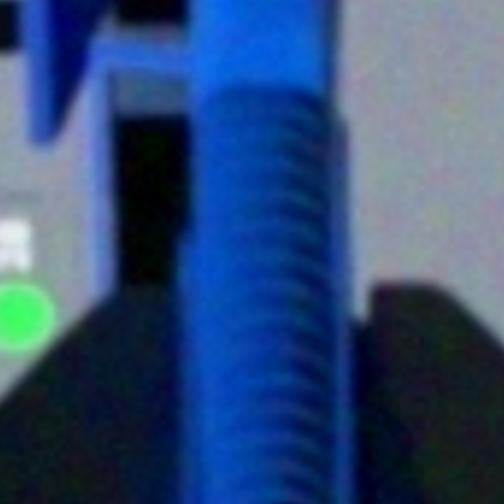

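Request:
move --target '[0,0,0,0,0,0,1,0.0006,0.025,-0.008,0.0,0,0,-1]' --speed 0.03

Scene clock: 1704.20 s.
left_arm: end_effector_position=(+0.3216, +0.2173, +0.5350) grip_measured=+1.000 end_effector_quat_wxyz=(-0.152, -0.269, +0.948, -0.073) | right_arm: end_effector_position=(+0.9385, -0.1632, +1.3972) grip_measured=-0.879 end_effector_quat_wxyz=(+0.498, +0.496, +0.510, +0.496)
Joint positions: left_arm=[-1.577 3.12 2.6 -0.368 0.199 -0.455 0.094] | right_arm=[1.854 1.407 1.335 1.013 0.08 1.325 0.006]
Joint torques (N m): left_arm=[-2.26 -7.24 -0.36 0.02 0.2 -0.01] | right_arm=[2.2 -21.07 9.35 1.43 -0.17 -0.09]
Heat: left arm: hottest shoulder 31 °C; right arm: hottest shoulder 51 °C.
Hand target: left_arm +0.3178, +0.2170, +0.5345; -0.154, -0.269, +0.948, -0.073 | right_arm +0.9532, -0.1692, +1.4267; +0.509, +0.490, +0.496, +0.504
Off the commanded pose: left_arm 0.004 m, 0 deg | right_arm 0.034 m, 2 deg.
move: off_target (right_arm)

Request:
move --target '[0,0,0,0,0,0,1,0.0006,0.002,0.01,-0.001,0,0,-1]' --speed 0.02 --cameras '["cam_right_wrist"]'

Request:
zoom_image --camera "cam_right_wrist" --region '[305, 160, 365, 220]'

Request:
zoom_image --camera "cam_right_wrist" --region '[305, 195, 365, 255]'

Scene clock: 1713.70 s.
left_arm: end_effector_position=(+0.3216, +0.2173, +0.5350) grip_measured=+1.000 end_effector_quat_wxyz=(-0.152, -0.269, +0.948, -0.073) | right_arm: end_effector_position=(+0.9387, -0.1632, +1.3971) grip_measured=-0.879 end_effector_quat_wxyz=(+0.497, +0.497, +0.511, +0.495)
Joint positions: left_arm=[-1.577 3.12 2.6 -0.368 0.199 -0.455 0.094] | right_arm=[1.854 1.406 1.335 1.009 0.08 1.325 0.006]
Joint torques (N m): left_arm=[-2.08 -7.06 -0.27 -0.16 0.24 -0.02] | right_arm=[2.2 -20.37 10.89 1.42 -0.21 -0.07]
Heat: left arm: hottest shoulder 31 °C; right arm: hottest shoulder 51 °C.
Hand target: left_arm +0.3178, +0.2170, +0.5345; -0.154, -0.269, +0.948, -0.073 | right_arm +0.9592, -0.1689, +1.4281; +0.510, +0.490, +0.495, +0.505
Off the commanded pose: left_arm 0.004 m, 0 deg | right_arm 0.038 m, 3 deg.
move: off_target (right_arm)
camera_calibration:
cam_right_wrist: T_world_to_cam=[[-0.0125286, -0.0292965, -0.999492, 1.4034], [-0.592499, 0.805409, -0.0161807, 0.714668], [0.805474, 0.591995, -0.0274488, -0.495646], [0, 0, 0, 1]] pos_world=[0.840252, -0.241065, 1.40064]
Images, in order (width x height): cam_right_wrist 672x504.

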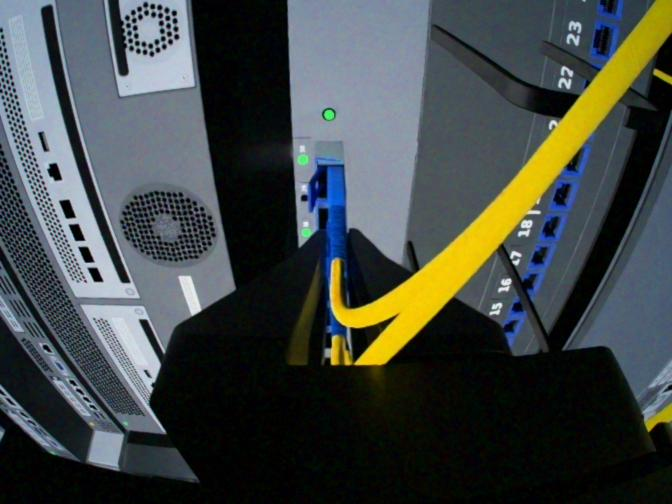

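Scaled by 8.400 from the camera's 672x504 image, which has a finer 960x720 frame.

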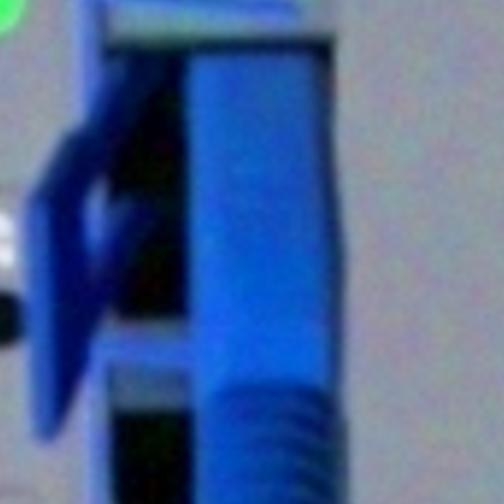

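Scaled by 8.400 from the camera's 672x504 image, which has a finer 960x720 frame.

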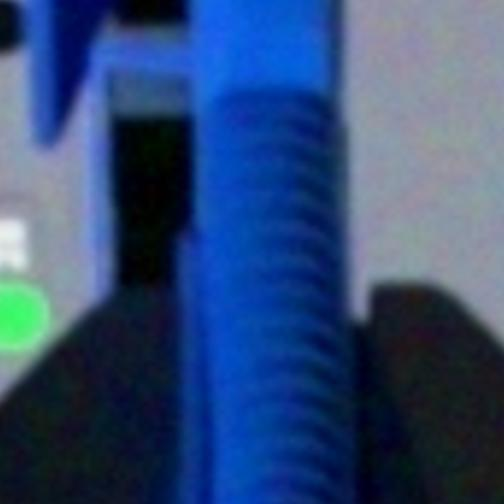

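Request:
move --target '[0,0,0,0,0,0,1,0.0006,-0.006,-0.028,-0.002,0,0,-1]' --speed 0.02

Scene clock: 1721.43 s.
left_arm: end_effector_position=(+0.3216, +0.2173, +0.5350) grip_measured=+1.000 end_effector_quat_wxyz=(-0.152, -0.269, +0.948, -0.073) | right_arm: end_effector_position=(+0.9378, -0.1632, +1.3970) grip_measured=-0.879 end_effector_quat_wxyz=(+0.497, +0.497, +0.511, +0.495)
Joint positions: left_arm=[-1.577 3.12 2.6 -0.368 0.199 -0.455 0.094] | right_arm=[1.854 1.405 1.333 1.012 0.08 1.325 0.006]
Joint torques (N m): left_arm=[-2.73 -7.24 -0.35 -0.05 0.19 -0.01] | right_arm=[2.84 -20.72 7.06 2.81 -0.24 -0.13]
Heat: left arm: hottest shoulder 31 °C; right arm: hottest shoulder 49 °C.
Hand target: left_arm +0.3178, +0.2170, +0.5345; -0.154, -0.269, +0.948, -0.073 | right_arm +0.9425, -0.1685, +1.4238; +0.512, +0.488, +0.493, +0.507
Off the commanded pose: left_arm 0.004 m, 0 deg | right_arm 0.028 m, 3 deg.
move: off_target (right_arm)

Request:
move --target '[0,0,0,0,0,0,1,0,0,-0.002,-0.0012,0,0,-1]' --speed 0.02

Scene clock: 1733.97 s.
left_arm: end_effector_position=(+0.3216, +0.2173, +0.5350) grip_measured=+1.000 end_effector_quat_wxyz=(-0.152, -0.269, +0.948, -0.073) | right_arm: end_effector_position=(+0.9376, -0.1635, +1.3982) grip_measured=-0.879 end_effector_quat_wxyz=(+0.499, +0.496, +0.509, +0.497)
Joint positions: left_arm=[-1.577 3.12 2.6 -0.368 0.199 -0.455 0.094] | right_arm=[1.854 1.405 1.332 1.019 0.08 1.325 0.006]
Joint torques (N m): left_arm=[-2.43 -6.95 -0.32 -0.08 0.23 0] | right_arm=[2.2 -20.72 6.78 2.88 -0.27 -0.11]
Heat: left arm: hottest shoulder 31 °C; right arm: hottest shoulder 48 °C.
Hand target: left_arm +0.3178, +0.2170, +0.5345; -0.154, -0.269, +0.948, -0.073 | right_arm +0.9413, -0.1686, +1.4239; +0.513, +0.487, +0.492, +0.508
Off the commanded pose: left_arm 0.004 m, 0 deg | right_arm 0.026 m, 3 deg.
move: off_target (right_arm)

Request:
move --target '[0,0,0,0,0,0,1,0.001,0,-0.003,0.0095,0,0,-1]' --speed 0.02

Scene clock: 1743.07 s.
left_arm: end_effector_position=(+0.3216, +0.2173, +0.5350) grip_measured=+1.000 end_effector_quat_wxyz=(-0.152, -0.269, +0.948, -0.073) | right_arm: end_effector_position=(+0.9352, -0.1645, +1.3976) grip_measured=-0.879 end_effector_quat_wxyz=(+0.497, +0.499, +0.511, +0.493)
Joint positions: left_arm=[-1.577 3.12 2.6 -0.368 0.199 -0.455 0.094] | right_arm=[1.854 1.398 1.322 1.012 0.085 1.325 0.006]
Joint torques (N m): left_arm=[-2.26 -7.18 -0.32 -0.1 0.2 0.02] | right_arm=[2.84 -21.36 6.71 1.94 -0.08 -0.12]
Heat: left arm: hottest shoulder 31 °C; right arm: hottest shoulder 48 °C.
Hand target: left_arm +0.3178, +0.2170, +0.5345; -0.154, -0.269, +0.948, -0.073 | right_arm +0.9395, -0.1679, +1.4237; +0.505, +0.495, +0.500, +0.500
Off the commanded pose: left_arm 0.004 m, 0 deg | right_arm 0.027 m, 2 deg.
move: off_target (right_arm)

Request:
move --target '[0,0,0,0,0,0,1,0.001,-0.029,0.0,-0.0115,0.004,0,-1]' --speed 0.02

Scene clock: 1757.13 s.
left_arm: end_effector_position=(+0.3216, +0.2173, +0.5350) grip_measured=+1.000 end_effector_quat_wxyz=(-0.152, -0.269, +0.948, -0.073) | right_arm: end_effector_position=(+0.9337, -0.1630, +1.3979) grip_measured=-0.879 end_effector_quat_wxyz=(+0.502, +0.487, +0.506, +0.504)
Joint positions: left_arm=[-1.577 3.12 2.6 -0.368 0.199 -0.455 0.094] | right_arm=[1.85 1.412 1.322 1.055 0.064 1.326 0.006]
Joint torques (N m): left_arm=[-2.02 -6.95 -0.27 -0.12 0.2 -0.02] | right_arm=[1.85 -18.32 7.94 2.89 -0.4 -0.02]
Heat: left arm: hottest shoulder 31 °C; right arm: hottest shoulder 50 °C.
Hand target: left_arm +0.3178, +0.2170, +0.5345; -0.154, -0.269, +0.948, -0.073 | right_arm +0.9397, -0.1675, +1.4064; +0.511, +0.482, +0.494, +0.512
Off the commanded pose: left_arm 0.004 m, 0 deg | right_arm 0.011 m, 2 deg.
move: off_target (right_arm)

Request:
move --target '[0,0,0,0,0,0,1,-0.0005,0.001,0.006,0.012,0.0,0,-1]' --speed 0.02

Scene clock: 1769.90 s.
left_arm: end_effector_position=(+0.3216, +0.2173, +0.5350) grip_measured=+1.000 end_effector_quat_wxyz=(-0.152, -0.269, +0.948, -0.073) | right_arm: end_effector_position=(+0.9337, -0.1616, +1.3919) grip_measured=-0.879 end_effector_quat_wxyz=(+0.495, +0.492, +0.514, +0.499)
Joint positions: left_arm=[-1.577 3.12 2.6 -0.368 0.199 -0.455 0.094] | right_arm=[1.85 1.412 1.322 1.031 0.064 1.326 0.006]
Joint torques (N m): left_arm=[-2.32 -7.36 -0.35 -0.08 0.18 0.03] | right_arm=[2.02 -19.72 8.31 1.58 -0.02 -0.04]
Heat: left arm: hottest shoulder 31 °C; right arm: hottest shoulder 51 °C.
Hand target: left_arm +0.3178, +0.2170, +0.5345; -0.154, -0.269, +0.948, -0.073 | right_arm +0.9432, -0.1678, +1.4072; +0.502, +0.492, +0.504, +0.503
Off the commanded pose: left_arm 0.004 m, 0 deg | right_arm 0.019 m, 1 deg.
move: off_target (right_arm)

Request:
move --target '[0,0,0,0,0,0,1,0.002,0.000,0.0,0.0,-0.004,0,-1]' --speed 0.02

Scene clock: 1798.53 s.
left_arm: end_effector_position=(+0.3216, +0.2173, +0.5350) grip_measured=+1.000 end_effector_quat_wxyz=(-0.152, -0.269, +0.948, -0.073) | right_arm: end_effector_position=(+0.9337, -0.1642, +1.3906) grip_measured=-0.879 end_effector_quat_wxyz=(+0.497, +0.497, +0.512, +0.494)
Joint positions: left_arm=[-1.577 3.12 2.6 -0.368 0.199 -0.455 0.094] | right_arm=[1.85 1.412 1.322 1.028 0.08 1.326 0.006]
Joint torques (N m): left_arm=[-2.26 -7 -0.38 -0.05 0.19 0.01] | right_arm=[2.67 -19.43 8.44 1.84 0.04 -0.1]
Heat: left arm: hottest shoulder 31 °C; right arm: hottest shoulder 53 °C.
Hand target: left_arm +0.3178, +0.2170, +0.5345; -0.154, -0.269, +0.948, -0.073 | right_arm +0.9432, -0.1666, +1.4072; +0.505, +0.495, +0.500, +0.500
Off the commanded pose: left_arm 0.004 m, 0 deg | right_arm 0.019 m, 2 deg.
move: off_target (right_arm)

Request:
move --target '[0,0,0,0,0,0,1,0.004,0.000,0.0,-0.0105,0.0,0,-1]' --speed 0.02

Scene clock: 1808.43 s.
left_arm: end_effector_position=(+0.3216, +0.2173, +0.5350) grip_measured=+1.000 end_effector_quat_wxyz=(-0.152, -0.269, +0.948, -0.073) | right_arm: end_effector_position=(+0.9332, -0.1644, +1.3916) grip_measured=-0.879 end_effector_quat_wxyz=(+0.501, +0.495, +0.507, +0.497)
Joint positions: left_arm=[-1.577 3.12 2.6 -0.368 0.199 -0.455 0.094] | right_arm=[1.85 1.417 1.322 1.046 0.08 1.326 0.006]
Joint torques (N m): left_arm=[-2.26 -7.24 -0.43 -0.06 0.21 -0.02] | right_arm=[2.84 -18.14 8.95 2.89 -0.26 -0.13]
Heat: left arm: hottest shoulder 31 °C; right arm: hottest shoulder 53 °C.
Hand target: left_arm +0.3178, +0.2170, +0.5345; -0.154, -0.269, +0.948, -0.073 | right_arm +0.9432, -0.1641, +1.4070; +0.513, +0.486, +0.492, +0.508
Off the commanded pose: left_arm 0.004 m, 0 deg | right_arm 0.019 m, 3 deg.
move: off_target (right_arm)

Request:
move --target '[0,0,0,0,0,0,1,0.004,0.032,-0.004,0.001,0.0,0,-1]' --speed 0.03

Scene clock: 1817.97 s.
left_arm: end_effector_position=(+0.3216, +0.2173, +0.5350) grip_measured=+1.000 end_effector_quat_wxyz=(-0.152, -0.269, +0.948, -0.073) | right_arm: end_effector_position=(+0.9338, -0.1610, +1.3993) grip_measured=-0.879 end_effector_quat_wxyz=(+0.502, +0.494, +0.504, +0.500)
Joint positions: left_arm=[-1.577 3.12 2.6 -0.368 0.199 -0.455 0.094] | right_arm=[1.861 1.407 1.322 1.046 0.086 1.322 0.006]
Joint torques (N m): left_arm=[-2.43 -7.41 -0.27 -0.06 0.22 -0.01] | right_arm=[3.55 -21.13 7.27 1.92 -0.1 -0.21]
Heat: left arm: hottest shoulder 31 °C; right arm: hottest shoulder 52 °C.
Hand target: left_arm +0.3178, +0.2170, +0.5345; -0.154, -0.269, +0.948, -0.073 | right_arm +0.9400, -0.1615, +1.4260; +0.512, +0.487, +0.493, +0.507
Off the commanded pose: left_arm 0.004 m, 0 deg | right_arm 0.027 m, 2 deg.
move: off_target (right_arm)

Request:
move --pt "0 0 0 0 0 0 1 -0.0125 0.0 0 0.001 0.0 0 -1" --pt "0 0 0 0 0 0 1 -0.0125 -0.0285 0.004 0.001 0.0 0 -1" --speed 0.03

Scene clock: 1827.87 s.
left_arm: end_effector_position=(+0.3216, +0.2173, +0.5350) grip_measured=+1.000 end_effector_quat_wxyz=(-0.152, -0.269, +0.948, -0.073) | right_arm: end_effector_position=(+0.9344, -0.1631, +1.4004) grip_measured=-0.879 end_effector_quat_wxyz=(+0.502, +0.492, +0.505, +0.500)
Joint positions: left_arm=[-1.577 3.12 2.6 -0.368 0.199 -0.455 0.094] | right_arm=[1.855 1.404 1.322 1.041 0.078 1.323 0.006]
Joint torques (N m): left_arm=[-2.43 -7.12 -0.36 -0.09 0.21 -0.02] | right_arm=[1.67 -18.37 8.7 2.55 -0.31 -0.03]
Heat: left arm: hottest shoulder 31 °C; right arm: hottest shoulder 53 °C.
Hand target: left_arm +0.3178, +0.2170, +0.5345; -0.154, -0.269, +0.948, -0.073 | right_arm +0.9431, -0.1692, +1.4092; +0.512, +0.488, +0.494, +0.506
Off the commanded pose: left_arm 0.004 m, 0 deg | right_arm 0.014 m, 2 deg.
move: off_target (right_arm)

Request:
move --target '[0,0,0,0,0,0,1,0,-0.005,0.0,0.0,0.0,0,-1]' --speed 0.02

Scene clock: 1834.77 s.
left_arm: end_effector_position=(+0.3216, +0.2173, +0.5350) grip_measured=+1.000 end_effector_quat_wxyz=(-0.152, -0.269, +0.948, -0.073) | right_arm: end_effector_position=(+0.9338, -0.1639, +1.3949) grip_measured=-0.879 end_effector_quat_wxyz=(+0.501, +0.494, +0.508, +0.498)
Joint positions: left_arm=[-1.577 3.12 2.6 -0.368 0.199 -0.455 0.094] | right_arm=[1.852 1.411 1.322 1.041 0.077 1.325 0.006]
Joint torques (N m): left_arm=[-2.2 -6.83 -0.38 -0.08 0.2 0] | right_arm=[1.85 -18.37 8.69 2.74 -0.34 -0.02]
Heat: left arm: hottest shoulder 31 °C; right arm: hottest shoulder 51 °C.
Hand target: left_arm +0.3178, +0.2170, +0.5345; -0.154, -0.269, +0.948, -0.073 | right_arm +0.9432, -0.1691, +1.4063; +0.511, +0.488, +0.494, +0.507
Off the commanded pose: left_arm 0.004 m, 0 deg | right_arm 0.016 m, 2 deg.
move: off_target (right_arm)

Request:
move --target '[0,0,0,0,0,0,1,0.0005,0.003,0.0085,0.0,0.0015,0,-1]' --speed 0.02

Scene clock: 1845.07 s.
left_arm: end_effector_position=(+0.3216, +0.2173, +0.5350) grip_measured=+1.000 end_effector_quat_wxyz=(-0.152, -0.269, +0.948, -0.073) | right_arm: end_effector_position=(+0.9338, -0.1636, +1.3950) grip_measured=-0.879 end_effector_quat_wxyz=(+0.500, +0.493, +0.508, +0.499)
Joint positions: left_arm=[-1.577 3.12 2.6 -0.368 0.199 -0.455 0.094] | right_arm=[1.851 1.411 1.322 1.041 0.074 1.326 0.006]
Joint torques (N m): left_arm=[-2.14 -7.18 -0.4 0.01 0.19 0.02] | right_arm=[1.9 -18.14 9.99 2.11 -0.37 -0.05]
Heat: left arm: hottest shoulder 31 °C; right arm: hottest shoulder 50 °C.
Hand target: left_arm +0.3178, +0.2170, +0.5345; -0.154, -0.269, +0.948, -0.073 | right_arm +0.9482, -0.1690, +1.4082; +0.510, +0.487, +0.495, +0.508
Off the commanded pose: left_arm 0.004 m, 0 deg | right_arm 0.020 m, 2 deg.
move: off_target (right_arm)

Request:
move --target '[0,0,0,0,0,0,1,0.0015,0.001,0.007,0.0,0.002,0,-1]' --speed 0.02

Scene clock: 1849.83 s.
left_arm: end_effector_position=(+0.3216, +0.2173, +0.5350) grip_measured=+1.000 end_effector_quat_wxyz=(-0.152, -0.269, +0.948, -0.073) | right_arm: end_effector_position=(+0.9373, -0.1633, +1.3970) grip_measured=-0.879 end_effector_quat_wxyz=(+0.501, +0.490, +0.507, +0.502)
Joint positions: left_arm=[-1.577 3.12 2.6 -0.368 0.199 -0.455 0.094] | right_arm=[1.85 1.415 1.334 1.039 0.068 1.327 0.006]
Joint torques (N m): left_arm=[-2.37 -6.89 -0.34 -0.03 0.19 0] | right_arm=[1.9 -18.96 10.32 1.74 -0.39 -0.02]
Heat: left arm: hottest shoulder 31 °C; right arm: hottest shoulder 50 °C.
Hand target: left_arm +0.3178, +0.2170, +0.5345; -0.154, -0.269, +0.948, -0.073 | right_arm +0.9524, -0.1679, +1.4089; +0.509, +0.485, +0.496, +0.509
Off the commanded pose: left_arm 0.004 m, 0 deg | right_arm 0.020 m, 2 deg.
move: off_target (right_arm)

Request:
move --target '[0,0,0,0,0,0,1,0.0,0.0,0.008,0.0,0.0,0,-1]' --speed 0.02 --cameras '["cam_right_wrist"]'

Request:
zoom_image --camera "cam_right_wrist" --region '[305, 160, 365, 220]'

Request:
zoom_image --camera "cam_right_wrist" --region '[305, 195, 365, 255]'

Scene clock: 1856.43 s.
left_arm: end_effector_position=(+0.3216, +0.2173, +0.5350) grip_measured=+1.000 end_effector_quat_wxyz=(-0.152, -0.269, +0.948, -0.073) | right_arm: end_effector_position=(+0.9379, -0.1631, +1.3965) grip_measured=-0.879 end_effector_quat_wxyz=(+0.500, +0.490, +0.508, +0.502)
Joint positions: left_arm=[-1.577 3.12 2.6 -0.368 0.199 -0.455 0.094] | right_arm=[1.85 1.415 1.336 1.036 0.067 1.327 0.006]
Joint torques (N m): left_arm=[-2.2 -7.06 -0.32 -0.08 0.19 -0.01] | right_arm=[1.67 -18.08 11.45 1.48 -0.4 -0.05]
Heat: left arm: hottest shoulder 31 °C; right arm: hottest shoulder 49 °C.
Hand target: left_arm +0.3178, +0.2170, +0.5345; -0.154, -0.269, +0.948, -0.073 | right_arm +0.9572, -0.1678, +1.4091; +0.509, +0.485, +0.496, +0.509
Off the commanded pose: left_arm 0.004 m, 0 deg | right_arm 0.024 m, 2 deg.
move: off_target (right_arm)
camera_calibration:
cam_right_wrist: T_world_to_cam=[[0.00778575, -0.0295147, -0.999534, 1.38382], [-0.597573, 0.801315, -0.0283163, 0.73522], [0.801777, 0.597515, -0.0113983, -0.513184], [0, 0, 0, 1]] pos_world=[0.840032, -0.241664, 1.39815]
Images, in order (width x height): cam_right_wrist 672x504.

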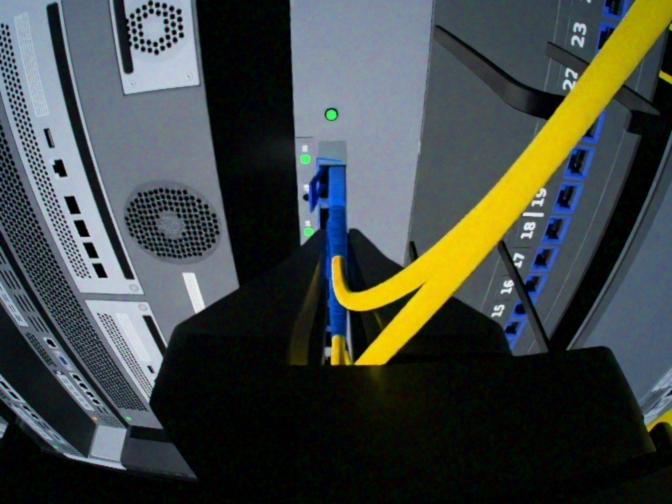

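Scaled by 8.400 from the camera's 672x504 image, which has a finer 960x720 frame.

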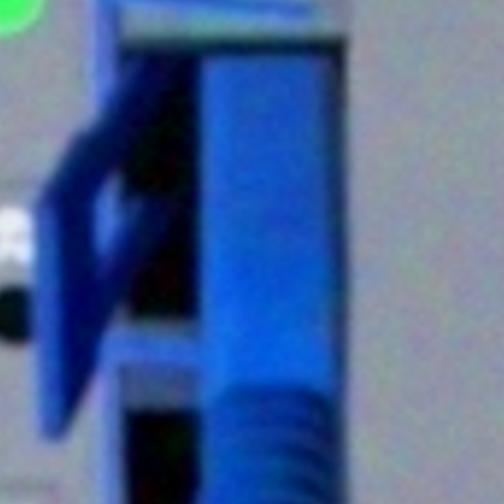

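Scaled by 8.400 from the camera's 672x504 image, which has a finer 960x720 frame.

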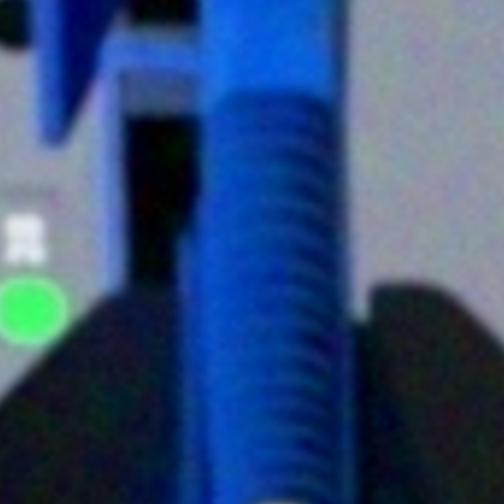

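Request:
move --pt "0 0 0 0 0 0 1 0.0 0.004 -0.028 0.0 0.0 0 -1" --pt "0 0 0 0 0 0 1 0.0 0.004 -0.006 0.0 0.0 0 -1" --speed 0.03

Scene clock: 1951.40 s.
left_arm: end_effector_position=(+0.3216, +0.2173, +0.5350) grip_measured=+1.000 end_effector_quat_wxyz=(-0.152, -0.269, +0.948, -0.073) | right_arm: end_effector_position=(+0.9375, -0.1629, +1.3959) grip_measured=-0.879 end_effector_quat_wxyz=(+0.500, +0.490, +0.508, +0.501)
Joint positions: left_arm=[-1.577 3.12 2.6 -0.368 0.199 -0.455 0.094] | right_arm=[1.85 1.415 1.335 1.036 0.067 1.327 0.006]
Joint torques (N m): left_arm=[-2.73 -7.06 -0.39 -0.12 0.23 0] | right_arm=[1.96 -19.02 10.3 1.57 -0.37 -0.08]
Heat: left arm: hottest shoulder 31 °C; right arm: hottest elbow 51 °C.
Hand target: left_arm +0.3178, +0.2170, +0.5345; -0.154, -0.269, +0.948, -0.073 | right_arm +0.9535, -0.1678, +1.4113; +0.509, +0.485, +0.496, +0.509
Off the commanded pose: left_arm 0.004 m, 0 deg | right_arm 0.023 m, 2 deg.
move: off_target (right_arm)

Request:
move --target '[0,0,0,0,0,0,1,0.0,0.026,-0.014,0.001,0.0,0,-1]' --speed 0.02

Scene clock: 1959.93 s.
left_arm: end_effector_position=(+0.3216, +0.2173, +0.5350) grip_measured=+1.000 end_effector_quat_wxyz=(-0.152, -0.269, +0.948, -0.073) | right_arm: end_effector_position=(+0.9379, -0.1632, +1.3971) grip_measured=-0.879 end_effector_quat_wxyz=(+0.498, +0.491, +0.511, +0.500)
Joint positions: left_arm=[-1.577 3.12 2.6 -0.368 0.199 -0.455 0.094] | right_arm=[1.85 1.409 1.334 1.023 0.067 1.327 0.006]
Joint torques (N m): left_arm=[-2.14 -7 -0.35 -0.14 0.19 -0.01] | right_arm=[2.55 -21.6 7.2 1.98 -0.1 -0.1]
Heat: left arm: hottest shoulder 31 °C; right arm: hottest elbow 52 °C.
Hand target: left_arm +0.3178, +0.2170, +0.5345; -0.154, -0.269, +0.948, -0.073 | right_arm +0.9446, -0.1678, +1.4269; +0.508, +0.486, +0.497, +0.508
Off the commanded pose: left_arm 0.004 m, 0 deg | right_arm 0.031 m, 2 deg.
move: off_target (right_arm)

Request:
move --target '[0,0,0,0,0,0,1,0.0,0.001,0.019,0.0,0.0,0,-1]' --speed 0.02 --cameras '["cam_right_wrist"]'

Request:
zoom_image --camera "cam_right_wrist" --region '[305, 160, 365, 220]'

Request:
zoom_image --camera "cam_right_wrist" --region '[325, 190, 355, 220]'

Scene clock: 1969.67 s.
left_arm: end_effector_position=(+0.3216, +0.2173, +0.5350) grip_measured=+1.000 end_effector_quat_wxyz=(-0.152, -0.269, +0.948, -0.073) | right_arm: end_effector_position=(+0.9381, -0.1630, +1.3966) grip_measured=-0.879 end_effector_quat_wxyz=(+0.495, +0.493, +0.514, +0.498)
Joint positions: left_arm=[-1.577 3.12 2.6 -0.368 0.199 -0.455 0.094] | right_arm=[1.85 1.406 1.334 1.011 0.067 1.327 0.006]
Joint torques (N m): left_arm=[-2.2 -6.89 -0.36 -0.16 0.2 0] | right_arm=[2.37 -20.25 10.22 1.35 -0.12 -0.1]
Heat: left arm: hottest shoulder 31 °C; right arm: hottest elbow 51 °C.
Hand target: left_arm +0.3178, +0.2170, +0.5345; -0.154, -0.269, +0.948, -0.073 | right_arm +0.9559, -0.1676, +1.4276; +0.508, +0.486, +0.497, +0.508
Off the commanded pose: left_arm 0.004 m, 0 deg | right_arm 0.036 m, 3 deg.
move: off_target (right_arm)
camera_calibration:
cam_right_wrist: T_world_to_cam=[[-0.00943933, -0.0310967, -0.999472, 1.39961], [-0.601207, 0.798863, -0.0191772, 0.725627], [0.799038, 0.600708, -0.0262363, -0.489574], [0, 0, 0, 1]] pos_world=[0.840651, -0.242062, 1.39994]
Images, in order (width x height): cam_right_wrist 672x504.

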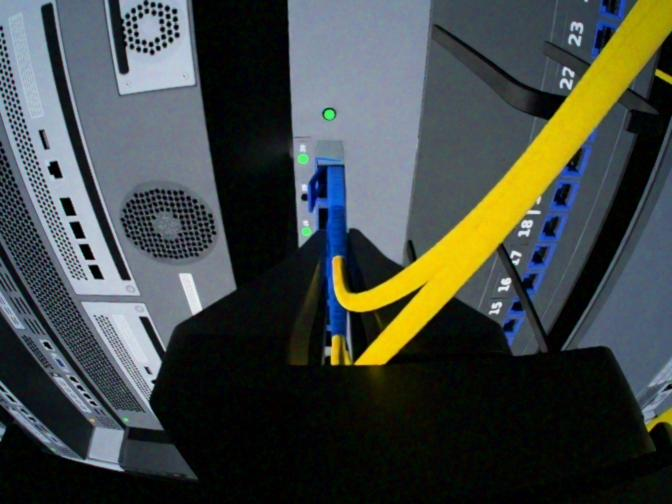

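Scaled by 8.400 from the camera's 672x504 image, which has a finer 960x720 frame.

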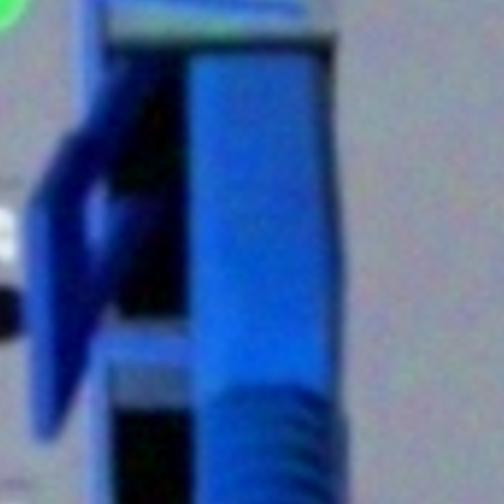

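Scaled by 16.800 from the camera's 672x504 image, which has a finer 960x720 frame.

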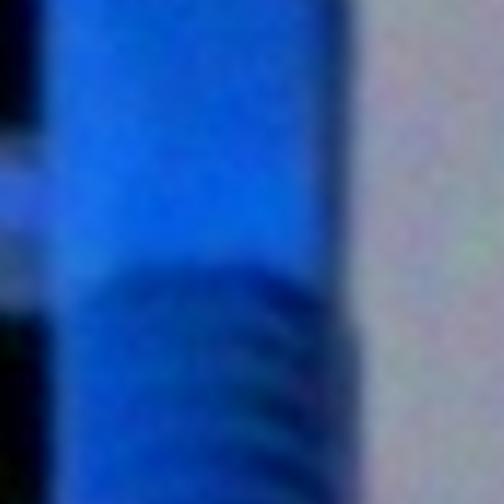

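Request:
move --target '[0,0,0,0,0,0,1,0.0,0.002,-0.026,-0.004,0.0,0,-1]' --speed 0.02

Scene clock: 1979.17 s.
left_arm: end_effector_position=(+0.3216, +0.2173, +0.5350) grip_measured=+1.000 end_effector_quat_wxyz=(-0.152, -0.269, +0.948, -0.073) | right_arm: end_effector_position=(+0.9367, -0.1634, +1.3977) grip_measured=-0.879 end_effector_quat_wxyz=(+0.497, +0.492, +0.512, +0.499)
Joint positions: left_arm=[-1.577 3.12 2.6 -0.368 0.199 -0.455 0.094] | right_arm=[1.85 1.404 1.329 1.02 0.067 1.327 0.006]
Joint torques (N m): left_arm=[-2.43 -6.95 -0.35 -0.09 0.21 0] | right_arm=[2.9 -21.13 6.68 2.86 -0.2 -0.14]
Heat: left arm: hottest shoulder 31 °C; right arm: hottest elbow 51 °C.
Hand target: left_arm +0.3178, +0.2170, +0.5345; -0.154, -0.269, +0.948, -0.073 | right_arm +0.9403, -0.1678, +1.4284; +0.511, +0.483, +0.494, +0.512
Off the commanded pose: left_arm 0.004 m, 0 deg | right_arm 0.031 m, 3 deg.
move: off_target (right_arm)


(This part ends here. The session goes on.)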